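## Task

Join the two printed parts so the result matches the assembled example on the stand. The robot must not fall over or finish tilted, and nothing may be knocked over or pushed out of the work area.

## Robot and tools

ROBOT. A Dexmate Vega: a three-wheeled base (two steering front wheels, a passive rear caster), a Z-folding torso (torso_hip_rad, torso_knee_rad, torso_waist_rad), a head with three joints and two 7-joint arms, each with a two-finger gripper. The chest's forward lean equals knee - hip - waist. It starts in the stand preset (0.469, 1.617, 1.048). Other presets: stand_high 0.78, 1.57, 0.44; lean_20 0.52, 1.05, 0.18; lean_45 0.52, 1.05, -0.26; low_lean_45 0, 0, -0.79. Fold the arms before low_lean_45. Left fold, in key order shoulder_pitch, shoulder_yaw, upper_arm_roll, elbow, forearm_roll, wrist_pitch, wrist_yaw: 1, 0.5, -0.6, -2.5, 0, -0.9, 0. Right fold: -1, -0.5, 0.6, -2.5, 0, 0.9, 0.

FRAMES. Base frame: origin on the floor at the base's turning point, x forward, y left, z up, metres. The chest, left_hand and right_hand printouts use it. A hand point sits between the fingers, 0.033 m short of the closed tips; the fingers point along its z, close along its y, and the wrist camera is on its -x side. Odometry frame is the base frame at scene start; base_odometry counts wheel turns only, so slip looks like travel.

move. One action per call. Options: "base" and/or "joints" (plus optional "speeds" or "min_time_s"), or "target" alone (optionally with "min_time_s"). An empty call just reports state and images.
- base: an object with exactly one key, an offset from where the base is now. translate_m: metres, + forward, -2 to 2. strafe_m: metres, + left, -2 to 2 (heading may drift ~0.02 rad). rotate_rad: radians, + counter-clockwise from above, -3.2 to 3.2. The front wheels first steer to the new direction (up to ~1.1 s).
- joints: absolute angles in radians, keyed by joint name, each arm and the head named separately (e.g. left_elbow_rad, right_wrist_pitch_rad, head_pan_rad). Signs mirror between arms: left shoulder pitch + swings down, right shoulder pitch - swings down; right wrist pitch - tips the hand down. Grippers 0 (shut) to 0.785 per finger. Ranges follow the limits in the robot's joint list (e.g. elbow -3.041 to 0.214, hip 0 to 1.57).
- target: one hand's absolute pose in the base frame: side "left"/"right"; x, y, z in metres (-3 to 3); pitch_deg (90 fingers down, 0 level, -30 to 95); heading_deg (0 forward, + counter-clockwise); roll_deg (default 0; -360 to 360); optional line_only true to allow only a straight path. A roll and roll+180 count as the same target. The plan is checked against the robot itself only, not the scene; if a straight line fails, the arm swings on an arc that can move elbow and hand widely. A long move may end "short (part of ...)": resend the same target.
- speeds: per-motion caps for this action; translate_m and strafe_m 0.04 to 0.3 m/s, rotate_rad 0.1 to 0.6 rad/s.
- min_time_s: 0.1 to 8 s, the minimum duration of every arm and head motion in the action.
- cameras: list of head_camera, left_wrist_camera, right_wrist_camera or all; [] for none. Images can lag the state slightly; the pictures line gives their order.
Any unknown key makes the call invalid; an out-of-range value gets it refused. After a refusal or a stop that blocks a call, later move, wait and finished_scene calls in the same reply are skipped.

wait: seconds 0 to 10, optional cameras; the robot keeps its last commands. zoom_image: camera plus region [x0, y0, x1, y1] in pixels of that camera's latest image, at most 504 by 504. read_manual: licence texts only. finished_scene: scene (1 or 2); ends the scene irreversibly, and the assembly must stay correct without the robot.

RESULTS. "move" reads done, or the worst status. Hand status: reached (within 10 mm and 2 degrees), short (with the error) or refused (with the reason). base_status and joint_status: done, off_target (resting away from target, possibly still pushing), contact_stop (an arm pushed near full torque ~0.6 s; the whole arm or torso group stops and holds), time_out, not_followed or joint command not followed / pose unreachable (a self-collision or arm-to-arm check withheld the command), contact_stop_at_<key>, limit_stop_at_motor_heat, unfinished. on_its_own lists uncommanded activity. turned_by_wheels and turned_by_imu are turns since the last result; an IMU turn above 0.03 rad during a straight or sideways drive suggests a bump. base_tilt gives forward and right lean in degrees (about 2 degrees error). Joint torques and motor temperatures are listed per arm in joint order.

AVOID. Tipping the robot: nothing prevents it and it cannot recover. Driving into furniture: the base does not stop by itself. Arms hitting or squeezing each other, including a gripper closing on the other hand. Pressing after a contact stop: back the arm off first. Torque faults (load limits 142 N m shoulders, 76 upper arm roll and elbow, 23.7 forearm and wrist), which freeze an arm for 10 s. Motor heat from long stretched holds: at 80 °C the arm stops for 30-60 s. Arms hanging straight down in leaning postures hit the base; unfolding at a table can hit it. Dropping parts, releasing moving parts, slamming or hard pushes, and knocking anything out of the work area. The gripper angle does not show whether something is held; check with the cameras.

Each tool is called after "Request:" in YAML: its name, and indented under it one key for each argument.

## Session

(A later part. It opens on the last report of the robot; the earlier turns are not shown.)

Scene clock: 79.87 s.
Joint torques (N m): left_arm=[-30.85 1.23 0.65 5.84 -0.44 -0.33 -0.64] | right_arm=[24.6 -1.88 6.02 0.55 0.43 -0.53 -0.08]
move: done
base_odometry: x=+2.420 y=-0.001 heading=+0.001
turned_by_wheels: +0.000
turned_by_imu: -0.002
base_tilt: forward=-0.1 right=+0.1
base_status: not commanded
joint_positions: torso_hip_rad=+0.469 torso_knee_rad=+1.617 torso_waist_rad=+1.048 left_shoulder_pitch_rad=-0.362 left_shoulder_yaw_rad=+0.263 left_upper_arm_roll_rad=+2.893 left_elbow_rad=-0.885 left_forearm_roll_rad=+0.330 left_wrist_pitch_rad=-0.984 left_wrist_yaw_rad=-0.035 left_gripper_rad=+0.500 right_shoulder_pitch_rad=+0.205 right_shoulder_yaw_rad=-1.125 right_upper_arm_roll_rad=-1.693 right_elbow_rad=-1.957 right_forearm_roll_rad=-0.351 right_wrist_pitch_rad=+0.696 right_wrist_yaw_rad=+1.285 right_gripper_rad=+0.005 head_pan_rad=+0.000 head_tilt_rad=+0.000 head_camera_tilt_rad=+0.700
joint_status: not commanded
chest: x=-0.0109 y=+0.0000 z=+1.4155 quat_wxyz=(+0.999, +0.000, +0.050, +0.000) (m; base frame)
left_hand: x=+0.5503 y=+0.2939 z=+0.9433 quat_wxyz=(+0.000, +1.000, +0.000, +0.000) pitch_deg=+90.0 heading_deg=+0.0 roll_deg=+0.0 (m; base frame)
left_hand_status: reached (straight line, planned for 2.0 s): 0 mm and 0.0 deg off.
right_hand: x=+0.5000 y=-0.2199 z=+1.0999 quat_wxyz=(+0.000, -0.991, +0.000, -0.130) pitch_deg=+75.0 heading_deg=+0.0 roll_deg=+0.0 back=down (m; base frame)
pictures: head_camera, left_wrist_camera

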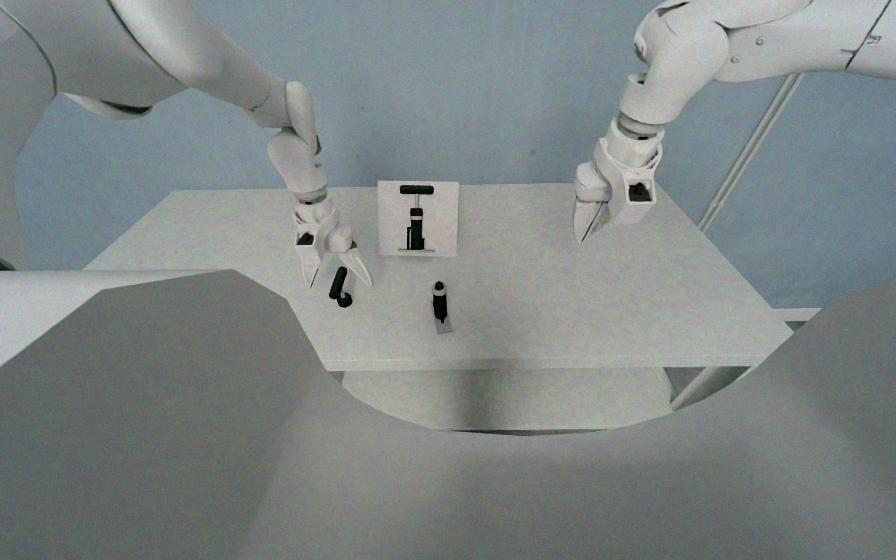

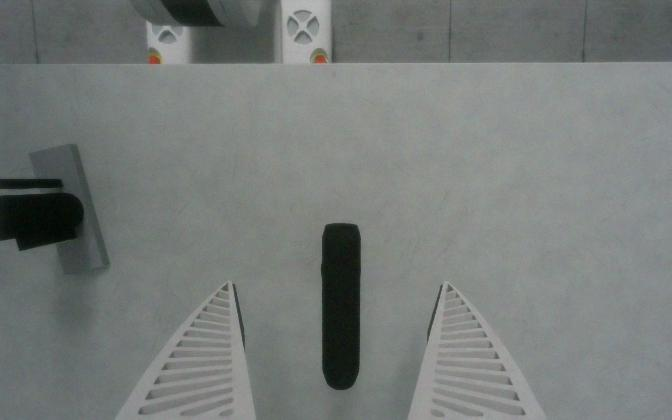

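Request:
move:
  joints: {"left_gripper_rad":0.04}
  cameras: ["left_wrist_camera"]

Request:
move:
  target: {"side":"left","x":0.55,"y":0.294,"z":1.0,"pitch_deg":90,"heading_deg":0,"line_only":true}
  min_time_s: 2
  cameras: ["head_camera","left_wrist_camera"]

Request:
zoom_image:
  camera: "head_camera"
  region: [260, 220, 500, 360]

Scene clock: 81.40 s.
Joint torques (N m): left_arm=[-27.96 0.25 0.01 6.44 -0.21 -0.12 -0.27] | right_arm=[25.39 0.27 7.78 1.47 0.19 -0.53 -0.27]
move: done
base_odometry: x=+2.420 y=-0.001 heading=+0.001
turned_by_wheels: +0.000
turned_by_imu: +0.000
base_tilt: forward=-0.3 right=+0.2
base_status: not commanded
joint_positions: torso_hip_rad=+0.469 torso_knee_rad=+1.617 torso_waist_rad=+1.048 left_shoulder_pitch_rad=-0.364 left_shoulder_yaw_rad=+0.264 left_upper_arm_roll_rad=+2.893 left_elbow_rad=-0.890 left_forearm_roll_rad=+0.330 left_wrist_pitch_rad=-0.981 left_wrist_yaw_rad=-0.036 left_gripper_rad=+0.040 right_shoulder_pitch_rad=+0.205 right_shoulder_yaw_rad=-1.125 right_upper_arm_roll_rad=-1.693 right_elbow_rad=-1.957 right_forearm_roll_rad=-0.351 right_wrist_pitch_rad=+0.696 right_wrist_yaw_rad=+1.285 right_gripper_rad=+0.005 head_pan_rad=+0.000 head_tilt_rad=+0.000 head_camera_tilt_rad=+0.700
joint_status: all done
chest: x=-0.0109 y=+0.0000 z=+1.4155 quat_wxyz=(+0.999, +0.000, +0.050, +0.000) (m; base frame)
left_hand: x=+0.5498 y=+0.2939 z=+0.9428 quat_wxyz=(+0.000, +1.000, +0.000, +0.000) pitch_deg=+90.0 heading_deg=+0.0 roll_deg=+0.0 (m; base frame)
right_hand: x=+0.5000 y=-0.2199 z=+1.0999 quat_wxyz=(+0.000, -0.991, +0.000, -0.130) pitch_deg=+75.0 heading_deg=+0.0 roll_deg=+0.0 back=down (m; base frame)
pictures: left_wrist_camera

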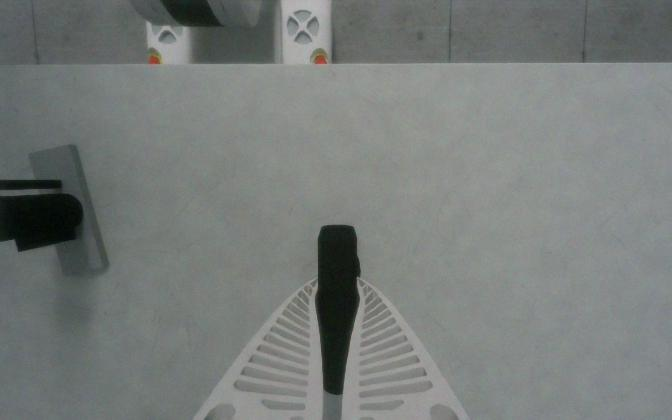

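Scene clock: 84.07 s.
Joint torques (N m): left_arm=[-29.26 2.44 -0.84 4.39 -0.05 0.29 -0.2] | right_arm=[23.92 0.18 7.71 1.69 0.58 -0.23 -0.3]
move: done
base_odometry: x=+2.420 y=-0.001 heading=+0.001
turned_by_wheels: +0.000
turned_by_imu: -0.001
base_tilt: forward=-0.2 right=+0.3
base_status: not commanded
joint_positions: torso_hip_rad=+0.469 torso_knee_rad=+1.617 torso_waist_rad=+1.048 left_shoulder_pitch_rad=-0.491 left_shoulder_yaw_rad=+0.278 left_upper_arm_roll_rad=+2.899 left_elbow_rad=-0.958 left_forearm_roll_rad=+0.313 left_wrist_pitch_rad=-1.043 left_wrist_yaw_rad=-0.061 left_gripper_rad=+0.040 right_shoulder_pitch_rad=+0.205 right_shoulder_yaw_rad=-1.125 right_upper_arm_roll_rad=-1.693 right_elbow_rad=-1.957 right_forearm_roll_rad=-0.351 right_wrist_pitch_rad=+0.696 right_wrist_yaw_rad=+1.285 right_gripper_rad=+0.005 head_pan_rad=+0.000 head_tilt_rad=+0.000 head_camera_tilt_rad=+0.700
joint_status: not commanded
chest: x=-0.0109 y=+0.0000 z=+1.4155 quat_wxyz=(+0.999, +0.000, +0.050, +0.000) (m; base frame)
left_hand: x=+0.5499 y=+0.2939 z=+0.9977 quat_wxyz=(+0.000, +1.000, +0.000, +0.000) pitch_deg=+90.0 heading_deg=+0.0 roll_deg=+0.0 (m; base frame)
left_hand_status: reached (straight line, planned for 2.0 s): 2 mm and 0.0 deg off.
right_hand: x=+0.5000 y=-0.2199 z=+1.0999 quat_wxyz=(+0.000, -0.991, +0.000, -0.130) pitch_deg=+75.0 heading_deg=+0.0 roll_deg=+0.0 back=down (m; base frame)
pictures: head_camera, left_wrist_camera

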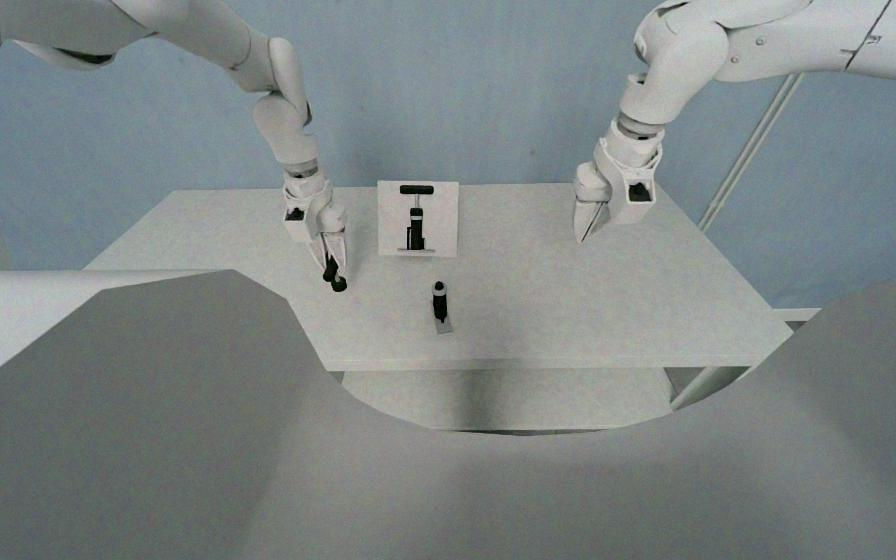

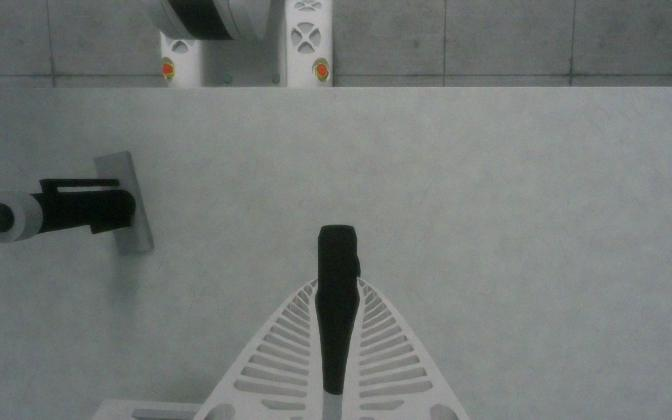

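Scaled by 2.100 from the camera's 896x560 image, which has a finer 960x600 frame.

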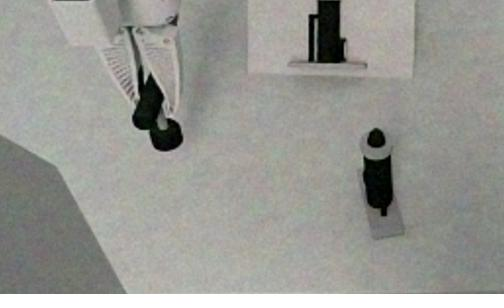

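Request:
move:
  target: {"side":"left","x":0.53,"y":0.25,"z":1.1,"pitch_deg":90,"heading_deg":15}
  min_time_s: 3
  cameras: ["left_wrist_camera"]

Request:
move:
  target: {"side":"right","x":0.50,"y":-0.25,"z":1.0,"pitch_deg":10,"heading_deg":90}
  cameras: ["all"]

Request:
zoom_image:
  camera: "left_wrist_camera"
  region: [0, 100, 350, 400]

Scene clock: 90.53 s.
Joint torques (N m): left_arm=[-26.89 -4.91 -0.64 7.5 -0.66 0.28 -0.6] | right_arm=[25.34 -2.38 6.55 0.98 -0.23 -0.09 -0.12]
move: done
base_odometry: x=+2.420 y=-0.001 heading=+0.001
turned_by_wheels: +0.000
turned_by_imu: -0.002
base_tilt: forward=-0.4 right=+0.0
base_status: not commanded
joint_positions: torso_hip_rad=+0.469 torso_knee_rad=+1.617 torso_waist_rad=+1.048 left_shoulder_pitch_rad=-0.786 left_shoulder_yaw_rad=+0.222 left_upper_arm_roll_rad=+3.007 left_elbow_rad=-1.213 left_forearm_roll_rad=-0.306 left_wrist_pitch_rad=-0.984 left_wrist_yaw_rad=-0.505 left_gripper_rad=+0.040 right_shoulder_pitch_rad=+0.205 right_shoulder_yaw_rad=-1.125 right_upper_arm_roll_rad=-1.693 right_elbow_rad=-1.957 right_forearm_roll_rad=-0.351 right_wrist_pitch_rad=+0.696 right_wrist_yaw_rad=+1.285 right_gripper_rad=+0.005 head_pan_rad=+0.000 head_tilt_rad=+0.000 head_camera_tilt_rad=+0.700
joint_status: not commanded
chest: x=-0.0109 y=+0.0000 z=+1.4155 quat_wxyz=(+0.999, +0.000, +0.050, +0.000) (m; base frame)
left_hand: x=+0.5301 y=+0.2502 z=+1.0990 quat_wxyz=(+0.000, +0.992, +0.129, +0.000) pitch_deg=+90.0 heading_deg=+14.9 roll_deg=+0.0 (m; base frame)
left_hand_status: reached (straight line, planned for 3.0 s): 1 mm and 0.1 deg off.
right_hand: x=+0.5000 y=-0.2199 z=+1.0999 quat_wxyz=(+0.000, -0.991, +0.000, -0.130) pitch_deg=+75.0 heading_deg=+0.0 roll_deg=+0.0 back=down (m; base frame)
pictures: left_wrist_camera

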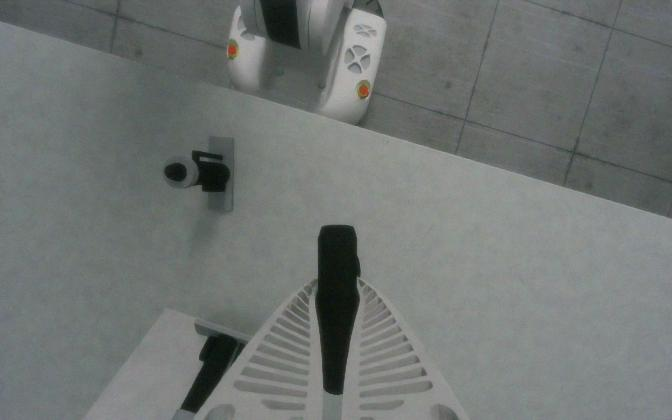

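Scene clock: 90.83 s.
Joint torques (N m): left_arm=[-26.67 -4.33 -0.18 4.99 -0.62 0.17 -0.44] | right_arm=[23.24 -0.85 6.82 0.26 0.51 -0.78 -0.09]
move: refused
base_odometry: x=+2.420 y=-0.001 heading=+0.001
turned_by_wheels: +0.000
turned_by_imu: +0.000
base_tilt: forward=-0.3 right=+0.2
base_status: not commanded
joint_positions: torso_hip_rad=+0.469 torso_knee_rad=+1.617 torso_waist_rad=+1.048 left_shoulder_pitch_rad=-0.787 left_shoulder_yaw_rad=+0.222 left_upper_arm_roll_rad=+3.008 left_elbow_rad=-1.214 left_forearm_roll_rad=-0.309 left_wrist_pitch_rad=-0.984 left_wrist_yaw_rad=-0.507 left_gripper_rad=+0.040 right_shoulder_pitch_rad=+0.205 right_shoulder_yaw_rad=-1.125 right_upper_arm_roll_rad=-1.693 right_elbow_rad=-1.957 right_forearm_roll_rad=-0.351 right_wrist_pitch_rad=+0.696 right_wrist_yaw_rad=+1.285 right_gripper_rad=+0.005 head_pan_rad=+0.000 head_tilt_rad=+0.000 head_camera_tilt_rad=+0.700
joint_status: not commanded
chest: x=-0.0109 y=+0.0000 z=+1.4155 quat_wxyz=(+0.999, +0.000, +0.050, +0.000) (m; base frame)
left_hand: x=+0.5300 y=+0.2501 z=+1.0994 quat_wxyz=(+0.000, +0.992, +0.130, +0.000) pitch_deg=+90.0 heading_deg=+14.9 roll_deg=+0.0 (m; base frame)
right_hand: x=+0.5000 y=-0.2199 z=+1.0999 quat_wxyz=(+0.000, -0.991, +0.000, -0.130) pitch_deg=+75.0 heading_deg=+0.0 roll_deg=+0.0 back=down (m; base frame)
right_hand_status: refused: no posture of the arm gets there (right_wrist_yaw_rad at its limit): the closest leaves the hand 12.8 cm and 34 deg from the pose. Nothing moved.
pictures: head_camera, left_wrist_camera, right_wrist_camera

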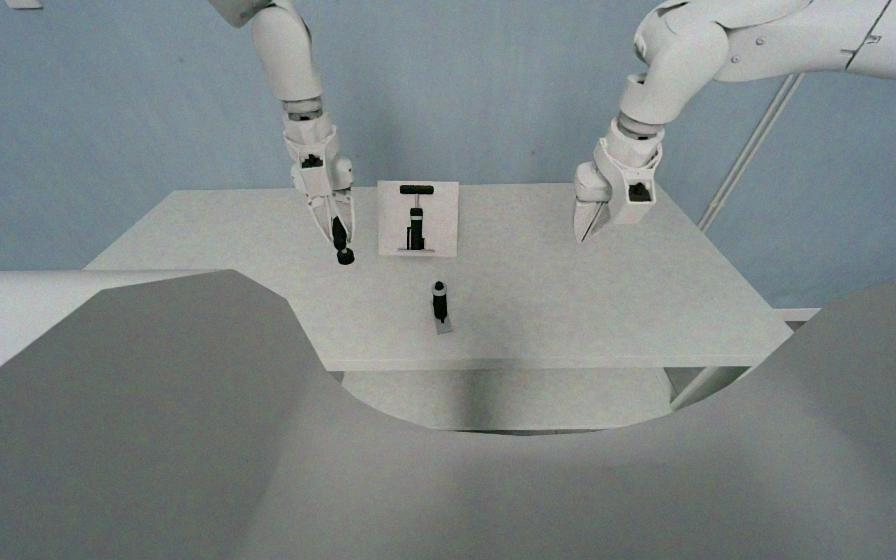

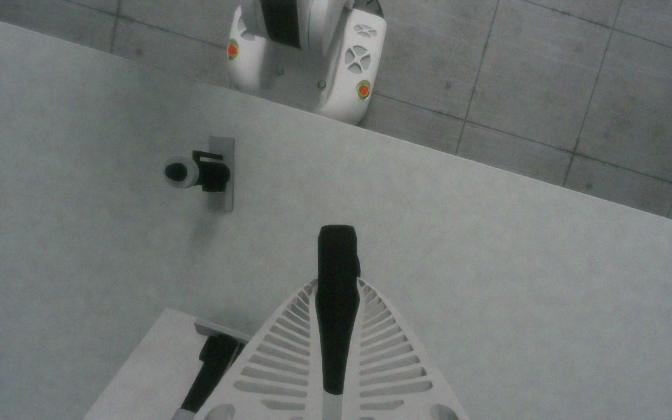

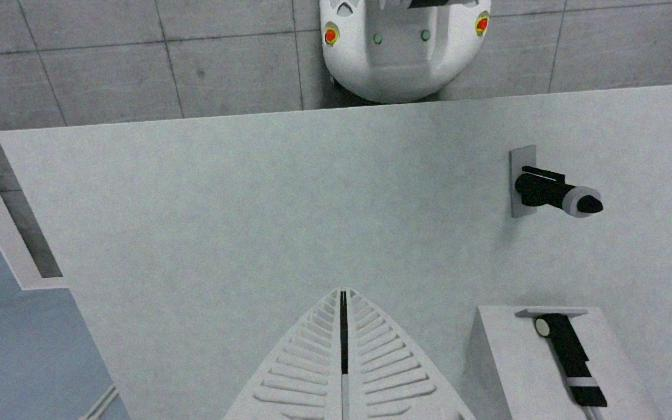

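Scaled by 1.440 from the camera's 672x420 image, which has a finer 960x600 frame.

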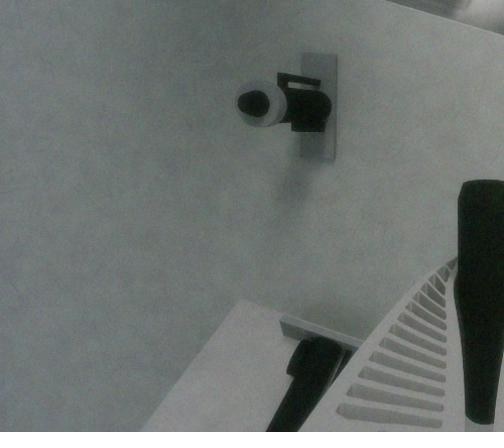

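Request:
move:
  target: {"side":"left","x":0.50,"y":0.038,"z":1.115,"pitch_deg":90,"heading_deg":15}
  min_time_s: 4
  cameras: ["all"]

Request:
zoom_image:
  camera: "head_camera"
  region: [380, 230, 500, 350]

Request:
zoom_image:
  camera: "right_wrist_camera"
  region: [472, 100, 672, 300]

Request:
zoom_image:
  camera: "left_wrist_camera"
  region: [240, 100, 440, 300]

Scene clock: 96.93 s.
Joint torques (N m): left_arm=[-13.57 3.51 -2.03 8.34 -0.81 0.13 -0.34] | right_arm=[24.23 -2.14 7.03 2.1 0.18 0.42 -0.05]
move: done
base_odometry: x=+2.420 y=-0.001 heading=+0.001
turned_by_wheels: +0.000
turned_by_imu: -0.002
base_tilt: forward=-0.3 right=+0.1
base_status: not commanded
joint_positions: torso_hip_rad=+0.469 torso_knee_rad=+1.617 torso_waist_rad=+1.048 left_shoulder_pitch_rad=-0.843 left_shoulder_yaw_rad=-0.122 left_upper_arm_roll_rad=+2.817 left_elbow_rad=-1.315 left_forearm_roll_rad=-0.794 left_wrist_pitch_rad=-0.725 left_wrist_yaw_rad=-0.781 left_gripper_rad=+0.040 right_shoulder_pitch_rad=+0.205 right_shoulder_yaw_rad=-1.125 right_upper_arm_roll_rad=-1.693 right_elbow_rad=-1.957 right_forearm_roll_rad=-0.351 right_wrist_pitch_rad=+0.696 right_wrist_yaw_rad=+1.285 right_gripper_rad=+0.005 head_pan_rad=+0.000 head_tilt_rad=+0.000 head_camera_tilt_rad=+0.700
joint_status: not commanded
chest: x=-0.0109 y=+0.0000 z=+1.4155 quat_wxyz=(+0.999, +0.000, +0.050, +0.000) (m; base frame)
left_hand: x=+0.5005 y=+0.0403 z=+1.1149 quat_wxyz=(+0.000, +0.991, +0.131, +0.000) pitch_deg=+90.0 heading_deg=+15.0 roll_deg=+0.0 (m; base frame)
left_hand_status: reached (straight line, planned for 4.0 s): 2 mm and 0.0 deg off.
right_hand: x=+0.5000 y=-0.2199 z=+1.0999 quat_wxyz=(+0.000, -0.991, +0.000, -0.130) pitch_deg=+75.0 heading_deg=+0.0 roll_deg=+0.0 back=down (m; base frame)
pictures: head_camera, left_wrist_camera, right_wrist_camera

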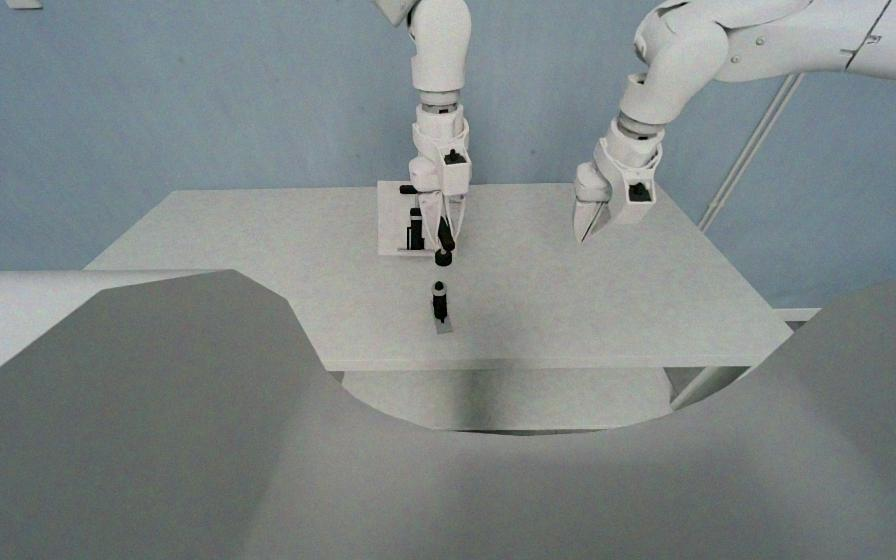

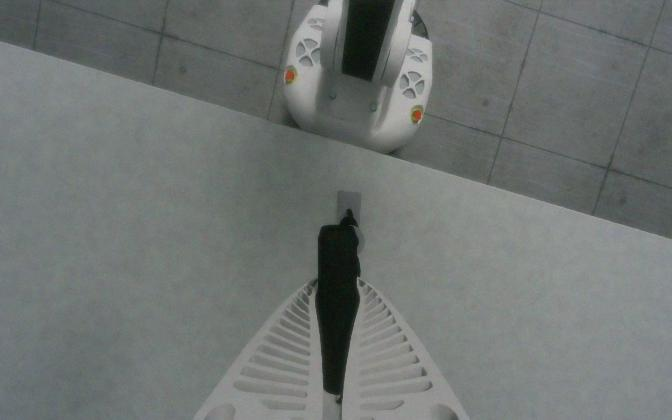

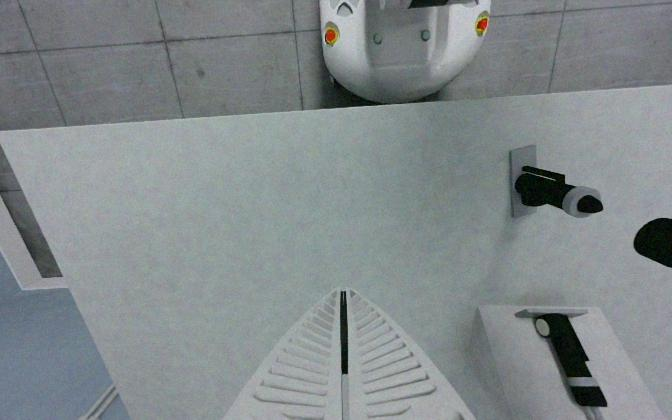

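Scaled by 4.200 from the camera's 896x560 image, which has a finer 960x600 frame.

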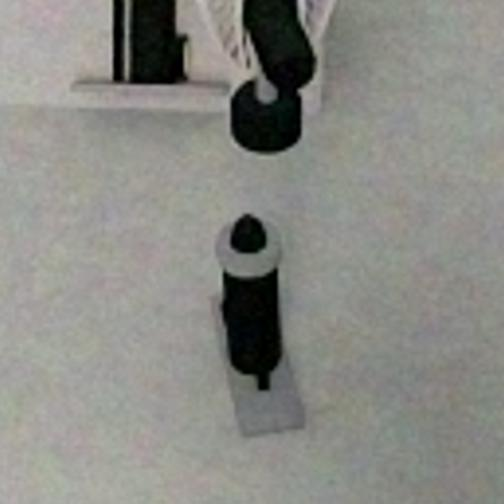

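Scaled by 2.520 from the camera's 672x420 image, which has a finer 960x600 frame.

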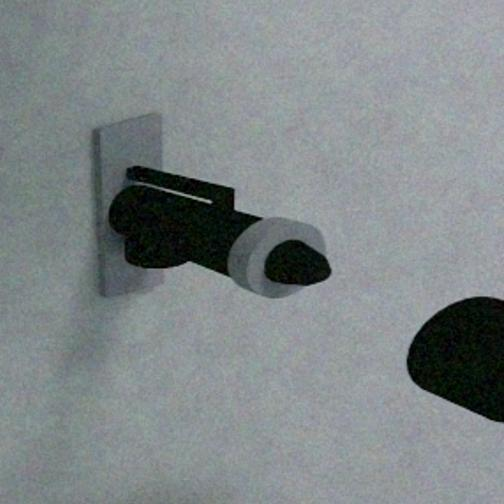

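Scaled by 2.520 from the camera's 672x420 image, which has a finer 960x600 frame.

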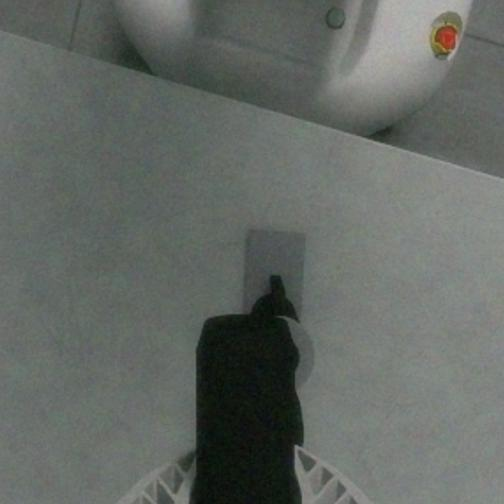

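Request:
move:
  target: {"side":"left","x":0.489,"y":0.051,"z":1.115,"pitch_deg":90,"heading_deg":15}
  min_time_s: 2

Request:
move:
  target: {"side":"right","x":0.5,"y":-0.22,"z":1.1,"pitch_deg":70,"heading_deg":25}
  cameras: ["all"]

Request:
zoom_image:
  camera: "head_camera"
  region: [380, 230, 500, 350]

Request:
zoom_image:
  camera: "right_wrist_camera"
  region: [422, 100, 672, 350]

Scene clock: 103.17 s.
Joint torques (N m): left_arm=[-24.31 7.33 -0.56 6.23 0 -0.03 0.26] | right_arm=[24.56 -1.86 6.07 1.98 0.67 0.08 0.2]
move: done
base_odometry: x=+2.420 y=-0.001 heading=+0.001
turned_by_wheels: +0.000
turned_by_imu: -0.002
base_tilt: forward=-0.3 right=+0.2
base_status: not commanded
joint_positions: torso_hip_rad=+0.469 torso_knee_rad=+1.617 torso_waist_rad=+1.048 left_shoulder_pitch_rad=-0.886 left_shoulder_yaw_rad=-0.110 left_upper_arm_roll_rad=+2.829 left_elbow_rad=-1.396 left_forearm_roll_rad=-0.768 left_wrist_pitch_rad=-0.712 left_wrist_yaw_rad=-0.732 left_gripper_rad=+0.040 right_shoulder_pitch_rad=+0.205 right_shoulder_yaw_rad=-1.125 right_upper_arm_roll_rad=-1.693 right_elbow_rad=-1.957 right_forearm_roll_rad=-0.351 right_wrist_pitch_rad=+0.696 right_wrist_yaw_rad=+1.285 right_gripper_rad=+0.005 head_pan_rad=+0.000 head_tilt_rad=+0.000 head_camera_tilt_rad=+0.700
joint_status: not commanded
chest: x=-0.0109 y=+0.0000 z=+1.4155 quat_wxyz=(+0.999, +0.000, +0.050, +0.000) (m; base frame)
left_hand: x=+0.4894 y=+0.0504 z=+1.1148 quat_wxyz=(+0.000, +0.991, +0.130, +0.000) pitch_deg=+90.0 heading_deg=+15.0 roll_deg=+0.0 (m; base frame)
left_hand_status: reached (straight line, planned for 2.0 s): 1 mm and 0.0 deg off.
right_hand: x=+0.5000 y=-0.2199 z=+1.0999 quat_wxyz=(+0.000, -0.991, +0.000, -0.130) pitch_deg=+75.0 heading_deg=+0.0 roll_deg=+0.0 back=down (m; base frame)
pictures: none

Scene clock: 106.53 s.
Joint torques (N m): left_arm=[-24.76 6.91 -0.63 6.77 -0.36 -0.24 0.53] | right_arm=[14.7 -1.02 13.22 -2.11 -0.26 -0.13 -0.09]
move: done
base_odometry: x=+2.420 y=-0.001 heading=+0.001
turned_by_wheels: +0.000
turned_by_imu: -0.001
base_tilt: forward=-0.3 right=+0.2
base_status: not commanded
joint_positions: torso_hip_rad=+0.469 torso_knee_rad=+1.617 torso_waist_rad=+1.048 left_shoulder_pitch_rad=-0.888 left_shoulder_yaw_rad=-0.109 left_upper_arm_roll_rad=+2.830 left_elbow_rad=-1.401 left_forearm_roll_rad=-0.766 left_wrist_pitch_rad=-0.711 left_wrist_yaw_rad=-0.729 left_gripper_rad=+0.040 right_shoulder_pitch_rad=+0.141 right_shoulder_yaw_rad=-1.211 right_upper_arm_roll_rad=-1.560 right_elbow_rad=-1.954 right_forearm_roll_rad=-0.784 right_wrist_pitch_rad=+1.137 right_wrist_yaw_rad=+0.816 right_gripper_rad=+0.005 head_pan_rad=+0.000 head_tilt_rad=+0.000 head_camera_tilt_rad=+0.700
joint_status: not commanded
chest: x=-0.0109 y=+0.0000 z=+1.4155 quat_wxyz=(+0.999, +0.000, +0.050, +0.000) (m; base frame)
left_hand: x=+0.4888 y=+0.0509 z=+1.1148 quat_wxyz=(+0.000, +0.991, +0.130, +0.000) pitch_deg=+90.0 heading_deg=+15.0 roll_deg=+0.0 (m; base frame)
right_hand: x=+0.5002 y=-0.2198 z=+1.1000 quat_wxyz=(+0.037, -0.962, -0.212, -0.169) pitch_deg=+70.0 heading_deg=+24.9 roll_deg=+0.1 back=down (m; base frame)
right_hand_status: reached (straight line, planned for 2.0 s): 0 mm and 0.2 deg off.
pictures: head_camera, left_wrist_camera, right_wrist_camera

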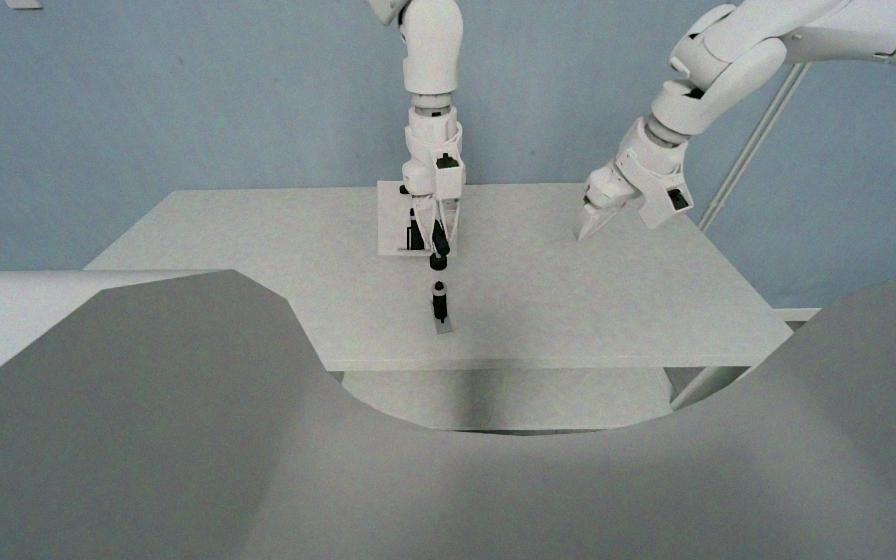

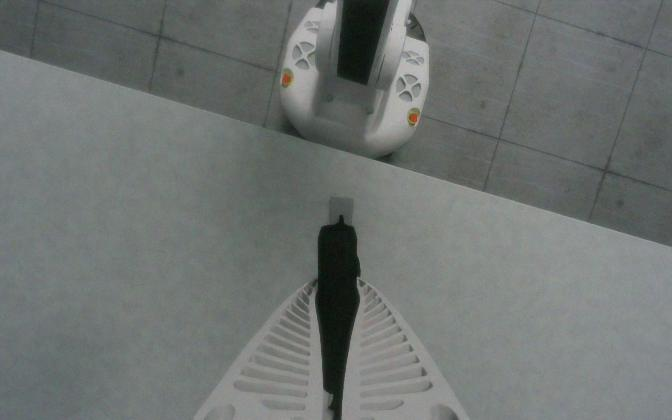

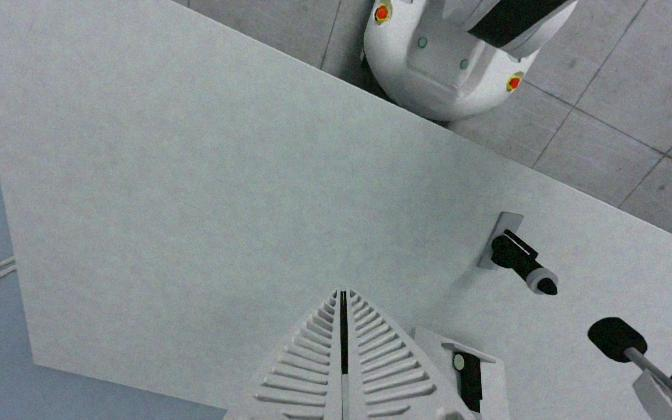

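Scaled by 4.200 from the camera's 896x560 image, which has a finer 960x600 frame.

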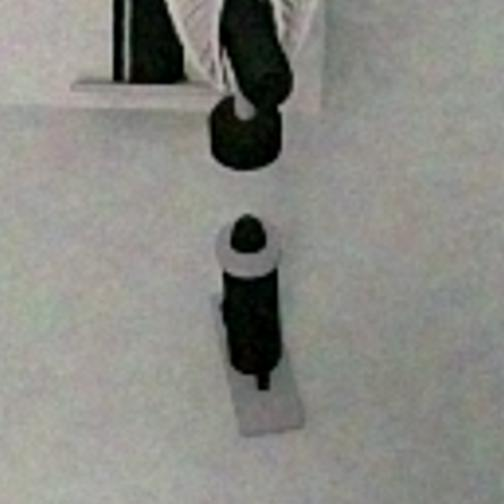

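Scaled by 2.016 from the camera's 672x420 image, which has a finer 960x600 frame.

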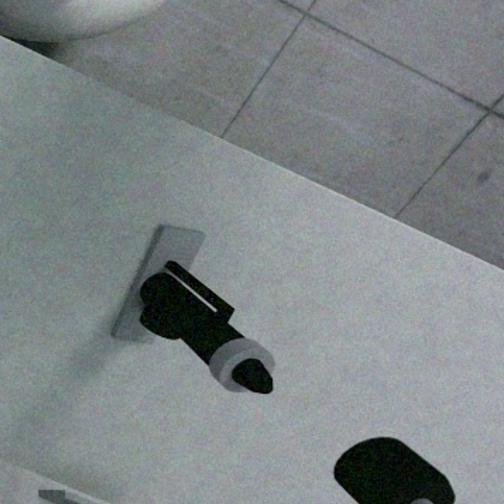

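Request:
move:
  target: {"side":"left","x":0.489,"y":0.051,"z":1.085,"pitch_deg":90,"heading_deg":15,"line_only":true}
  min_time_s: 2
  cameras: ["all"]

Request:
zoom_image:
  camera: "head_camera"
  region: [400, 240, 480, 320]

Request:
zoom_image:
  camera: "right_wrist_camera"
  region: [472, 180, 672, 380]

Scene clock: 109.93 s.
Joint torques (N m): left_arm=[-14.28 4.3 0.34 4.74 -0.09 -0.62 0.13] | right_arm=[10.5 -1.02 11.98 -0.55 0.33 -0.82 -0.26]
move: done
base_odometry: x=+2.420 y=-0.001 heading=+0.001
turned_by_wheels: +0.000
turned_by_imu: -0.001
base_tilt: forward=-0.2 right=+0.3
base_status: not commanded
joint_positions: torso_hip_rad=+0.469 torso_knee_rad=+1.617 torso_waist_rad=+1.048 left_shoulder_pitch_rad=-0.843 left_shoulder_yaw_rad=-0.125 left_upper_arm_roll_rad=+2.840 left_elbow_rad=-1.408 left_forearm_roll_rad=-0.734 left_wrist_pitch_rad=-0.673 left_wrist_yaw_rad=-0.676 left_gripper_rad=+0.040 right_shoulder_pitch_rad=+0.140 right_shoulder_yaw_rad=-1.211 right_upper_arm_roll_rad=-1.559 right_elbow_rad=-1.954 right_forearm_roll_rad=-0.788 right_wrist_pitch_rad=+1.141 right_wrist_yaw_rad=+0.812 right_gripper_rad=+0.005 head_pan_rad=+0.000 head_tilt_rad=+0.000 head_camera_tilt_rad=+0.700
joint_status: not commanded
chest: x=-0.0109 y=+0.0000 z=+1.4155 quat_wxyz=(+0.999, +0.000, +0.050, +0.000) (m; base frame)
left_hand: x=+0.4890 y=+0.0510 z=+1.0865 quat_wxyz=(+0.000, +0.991, +0.131, +0.000) pitch_deg=+90.0 heading_deg=+15.0 roll_deg=+0.0 (m; base frame)
left_hand_status: reached (straight line, planned for 2.0 s): 2 mm and 0.0 deg off.
right_hand: x=+0.5000 y=-0.2201 z=+1.0999 quat_wxyz=(+0.038, -0.962, -0.213, -0.169) pitch_deg=+70.0 heading_deg=+25.0 roll_deg=+0.0 back=down (m; base frame)
pictures: head_camera, left_wrist_camera, right_wrist_camera

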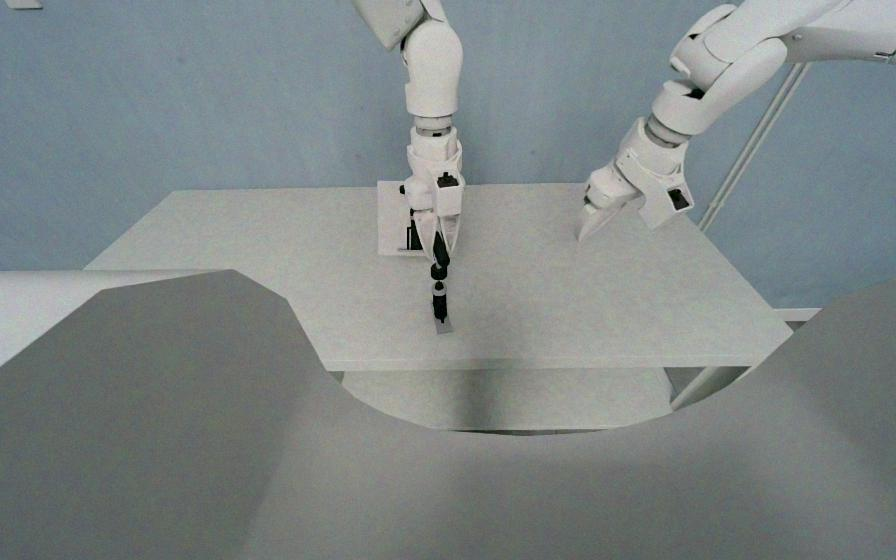

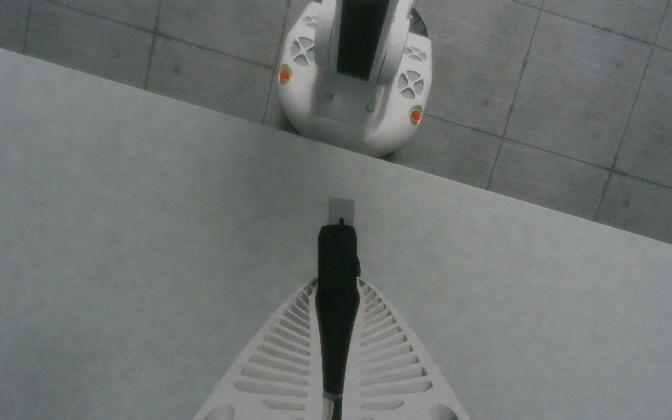

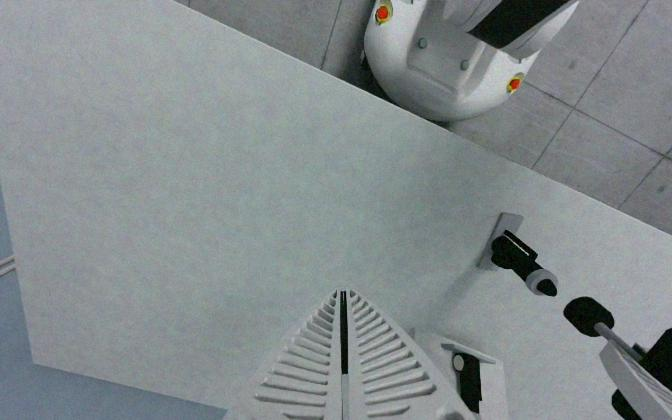

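Scaled by 6.300 from the camera's 896x560 image, which has a finer 960x600 frame.

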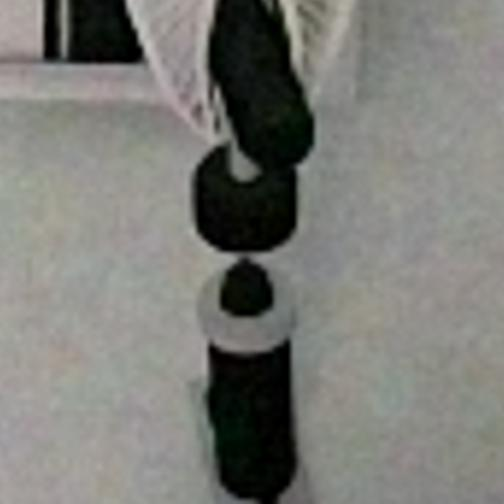

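Scaled by 2.520 from the camera's 672x420 image, which has a finer 960x600 frame.

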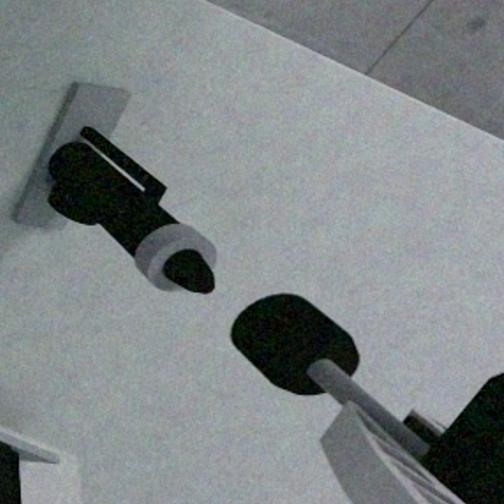

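Request:
zoom_image:
  camera: "right_wrist_camera"
  region: [550, 280, 672, 390]

Request:
zoom_image:
  camera: "right_wrist_camera"
  region: [470, 200, 610, 340]

Scaled by 4.131 from the camera's 672x420 image, which has a finer 960x600 frame.

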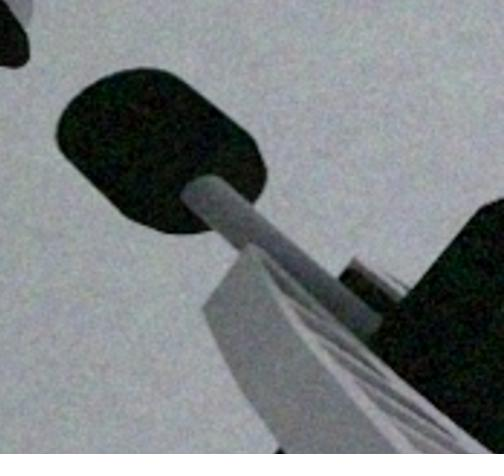

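Scaled by 3.600 from the camera's 672x420 image, which has a finer 960x600 frame.

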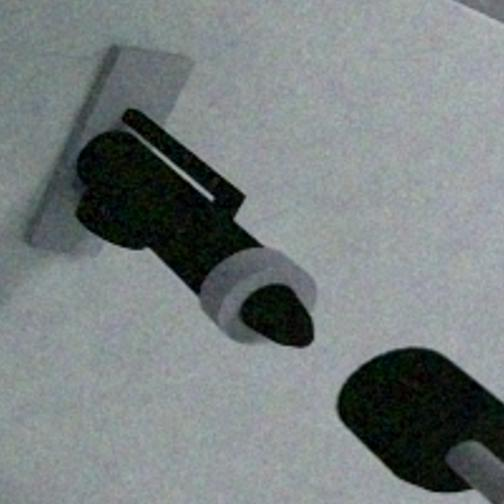

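Request:
move:
  target: {"side":"left","x":0.4945,"y":0.050,"z":1.075,"pitch_deg":90,"heading_deg":15,"line_only":true}
  min_time_s: 2
  cameras: ["all"]

Request:
zoom_image:
  camera: "head_camera"
  region: [400, 240, 480, 320]

Request:
zoom_image:
  camera: "right_wrist_camera"
  region: [470, 200, 610, 340]

Scene clock: 114.13 s.
Joint torques (N m): left_arm=[-15.39 0.77 0.19 7.73 -0.16 -0.17 0.45] | right_arm=[12.98 -0.23 13.96 -1.83 0.02 -0.44 -0.21]
move: done
base_odometry: x=+2.420 y=-0.001 heading=+0.001
turned_by_wheels: +0.000
turned_by_imu: -0.001
base_tilt: forward=-0.2 right=+0.3
base_status: not commanded
joint_positions: torso_hip_rad=+0.469 torso_knee_rad=+1.617 torso_waist_rad=+1.048 left_shoulder_pitch_rad=-0.807 left_shoulder_yaw_rad=-0.130 left_upper_arm_roll_rad=+2.843 left_elbow_rad=-1.377 left_forearm_roll_rad=-0.727 left_wrist_pitch_rad=-0.670 left_wrist_yaw_rad=-0.673 left_gripper_rad=+0.040 right_shoulder_pitch_rad=+0.140 right_shoulder_yaw_rad=-1.211 right_upper_arm_roll_rad=-1.559 right_elbow_rad=-1.954 right_forearm_roll_rad=-0.788 right_wrist_pitch_rad=+1.141 right_wrist_yaw_rad=+0.812 right_gripper_rad=+0.005 head_pan_rad=+0.000 head_tilt_rad=+0.000 head_camera_tilt_rad=+0.700
joint_status: not commanded
chest: x=-0.0109 y=+0.0000 z=+1.4155 quat_wxyz=(+0.999, +0.000, +0.050, +0.000) (m; base frame)
left_hand: x=+0.4941 y=+0.0500 z=+1.0756 quat_wxyz=(+0.000, +0.991, +0.130, +0.000) pitch_deg=+90.0 heading_deg=+15.0 roll_deg=+0.0 (m; base frame)
left_hand_status: reached (straight line, planned for 2.0 s): 1 mm and 0.0 deg off.
right_hand: x=+0.5000 y=-0.2201 z=+1.0999 quat_wxyz=(+0.038, -0.962, -0.213, -0.169) pitch_deg=+70.0 heading_deg=+25.0 roll_deg=+0.0 back=down (m; base frame)
pictures: head_camera, left_wrist_camera, right_wrist_camera

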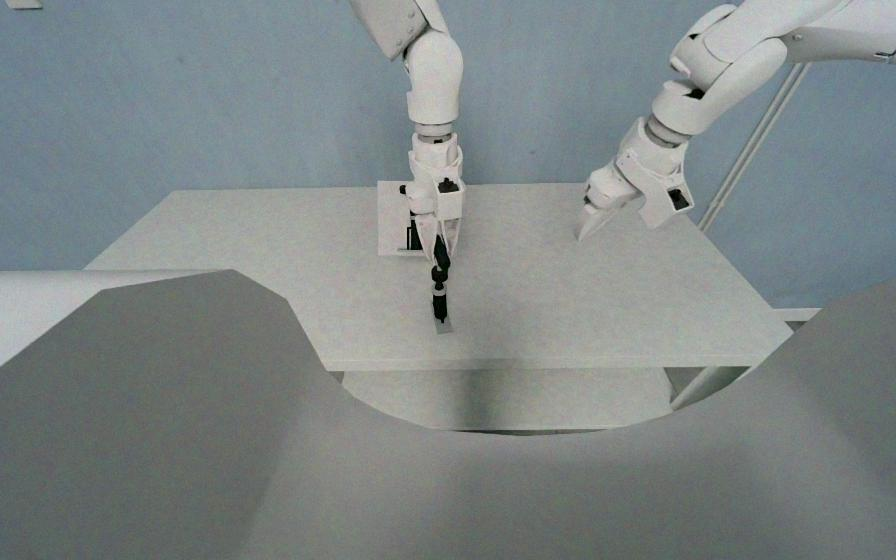

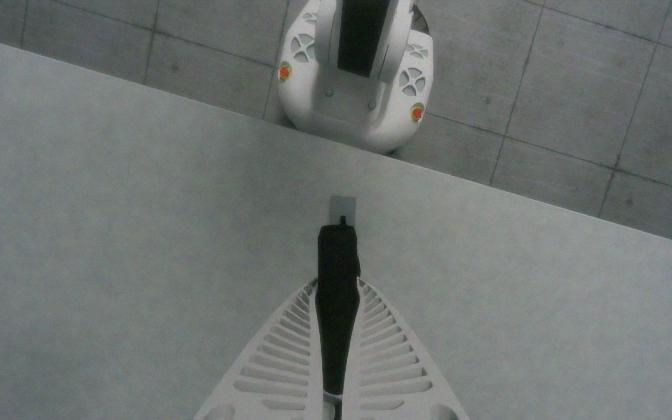

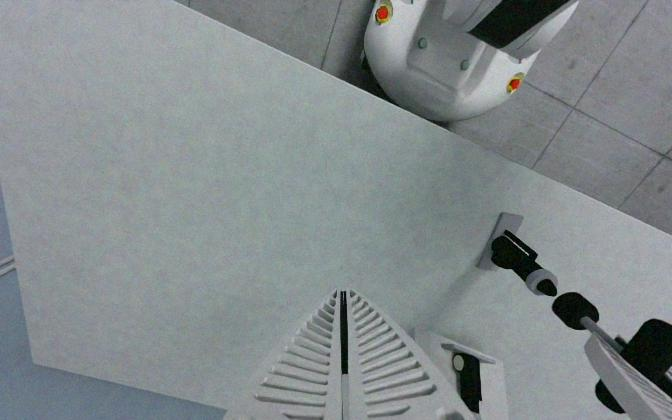

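Scaled by 6.300 from the camera's 896x560 image, which has a finer 960x600 frame.

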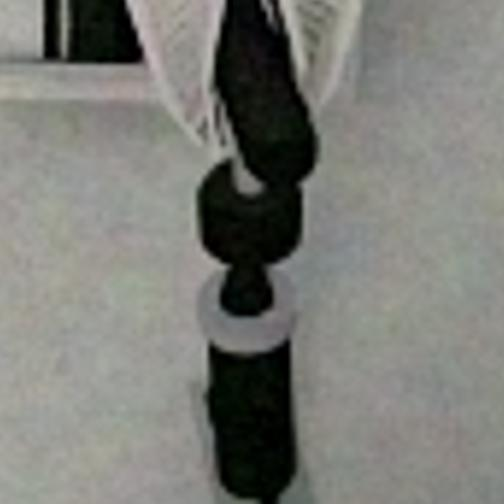

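Scaled by 3.600 from the camera's 672x420 image, which has a finer 960x600 frame.

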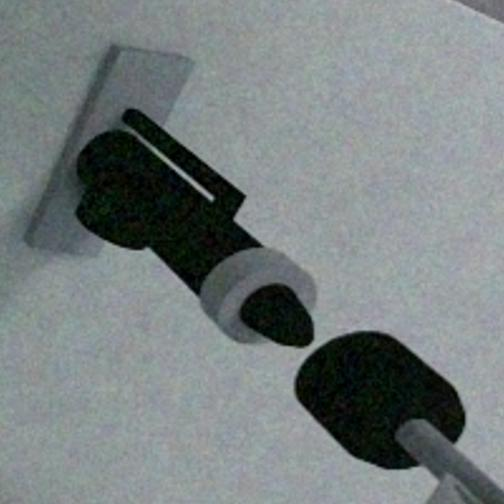

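Request:
move:
  target: {"side":"left","x":0.4965,"y":0.0515,"z":1.055,"pitch_deg":90,"heading_deg":15,"line_only":true}
  min_time_s: 3
  cameras: ["head_camera","right_wrist_camera"]

Request:
zoom_image:
  camera: "head_camera"
  region: [400, 240, 480, 320]

Request:
zoom_image:
  camera: "right_wrist_camera"
  region: [470, 200, 610, 340]

Scene clock: 118.10 s.
Joint torques (N m): left_arm=[-16.6 0.48 -0.05 7.43 0 0.86 0.28] | right_arm=[11.8 0.37 12.1 -2.32 0.32 -0.34 -0.29]
move: done
base_odometry: x=+2.420 y=-0.001 heading=+0.001
turned_by_wheels: +0.000
turned_by_imu: -0.001
base_tilt: forward=-0.1 right=-0.1
base_status: not commanded
joint_positions: torso_hip_rad=+0.469 torso_knee_rad=+1.617 torso_waist_rad=+1.048 left_shoulder_pitch_rad=-0.765 left_shoulder_yaw_rad=-0.138 left_upper_arm_roll_rad=+2.852 left_elbow_rad=-1.364 left_forearm_roll_rad=-0.705 left_wrist_pitch_rad=-0.650 left_wrist_yaw_rad=-0.645 left_gripper_rad=+0.040 right_shoulder_pitch_rad=+0.140 right_shoulder_yaw_rad=-1.211 right_upper_arm_roll_rad=-1.559 right_elbow_rad=-1.954 right_forearm_roll_rad=-0.788 right_wrist_pitch_rad=+1.141 right_wrist_yaw_rad=+0.812 right_gripper_rad=+0.005 head_pan_rad=+0.000 head_tilt_rad=+0.000 head_camera_tilt_rad=+0.700
joint_status: not commanded
chest: x=-0.0109 y=+0.0000 z=+1.4155 quat_wxyz=(+0.999, +0.000, +0.050, +0.000) (m; base frame)
left_hand: x=+0.4963 y=+0.0514 z=+1.0556 quat_wxyz=(+0.000, +0.991, +0.131, +0.000) pitch_deg=+90.0 heading_deg=+15.0 roll_deg=+0.0 (m; base frame)
left_hand_status: reached (straight line, planned for 3.0 s): 1 mm and 0.0 deg off.
right_hand: x=+0.5000 y=-0.2201 z=+1.0999 quat_wxyz=(+0.038, -0.962, -0.213, -0.169) pitch_deg=+70.0 heading_deg=+25.0 roll_deg=+0.0 back=down (m; base frame)
pictures: head_camera, right_wrist_camera

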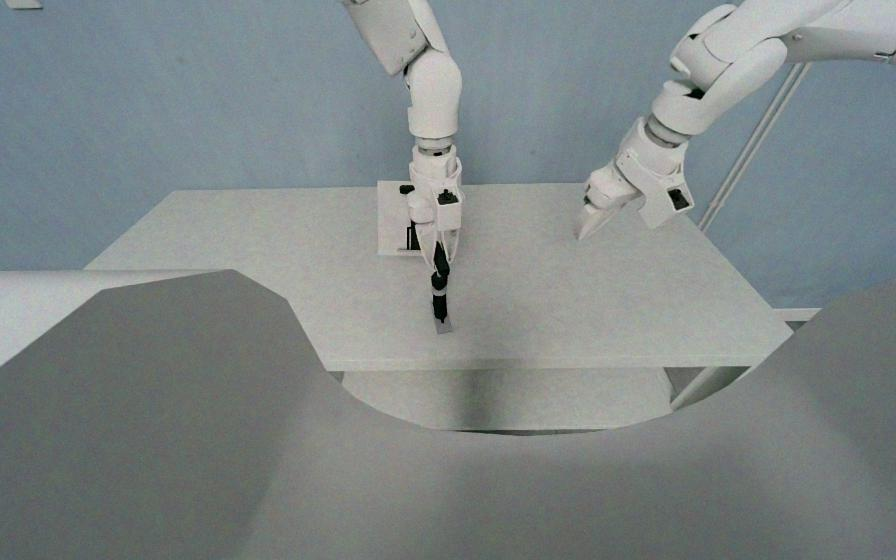

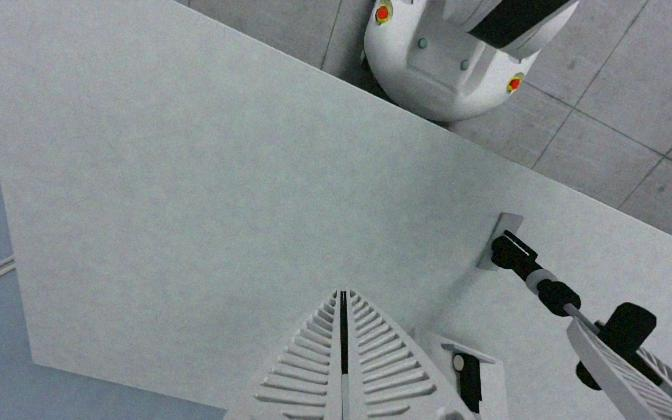

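Scaled by 6.300 from the camera's 896x560 image, which has a finer 960x600 frame.

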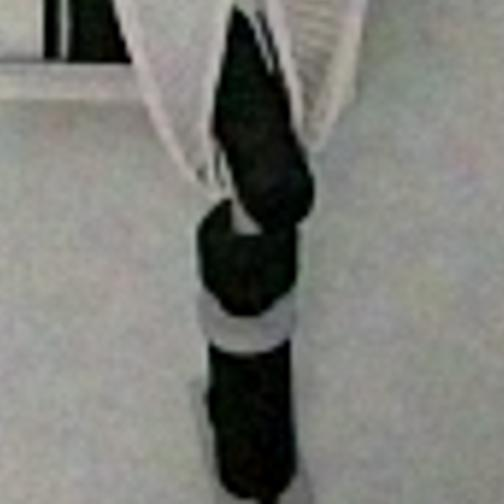

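Scaled by 3.600 from the camera's 672x420 image, which has a finer 960x600 frame.

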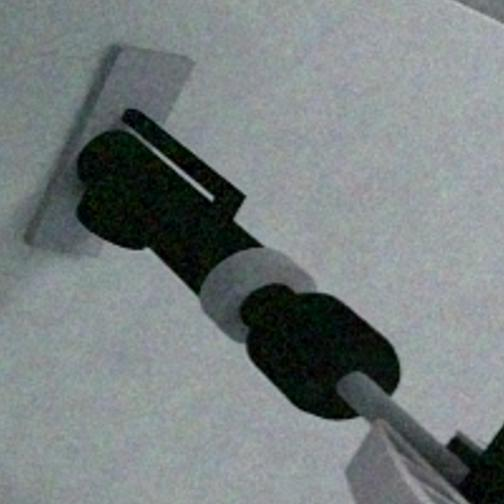

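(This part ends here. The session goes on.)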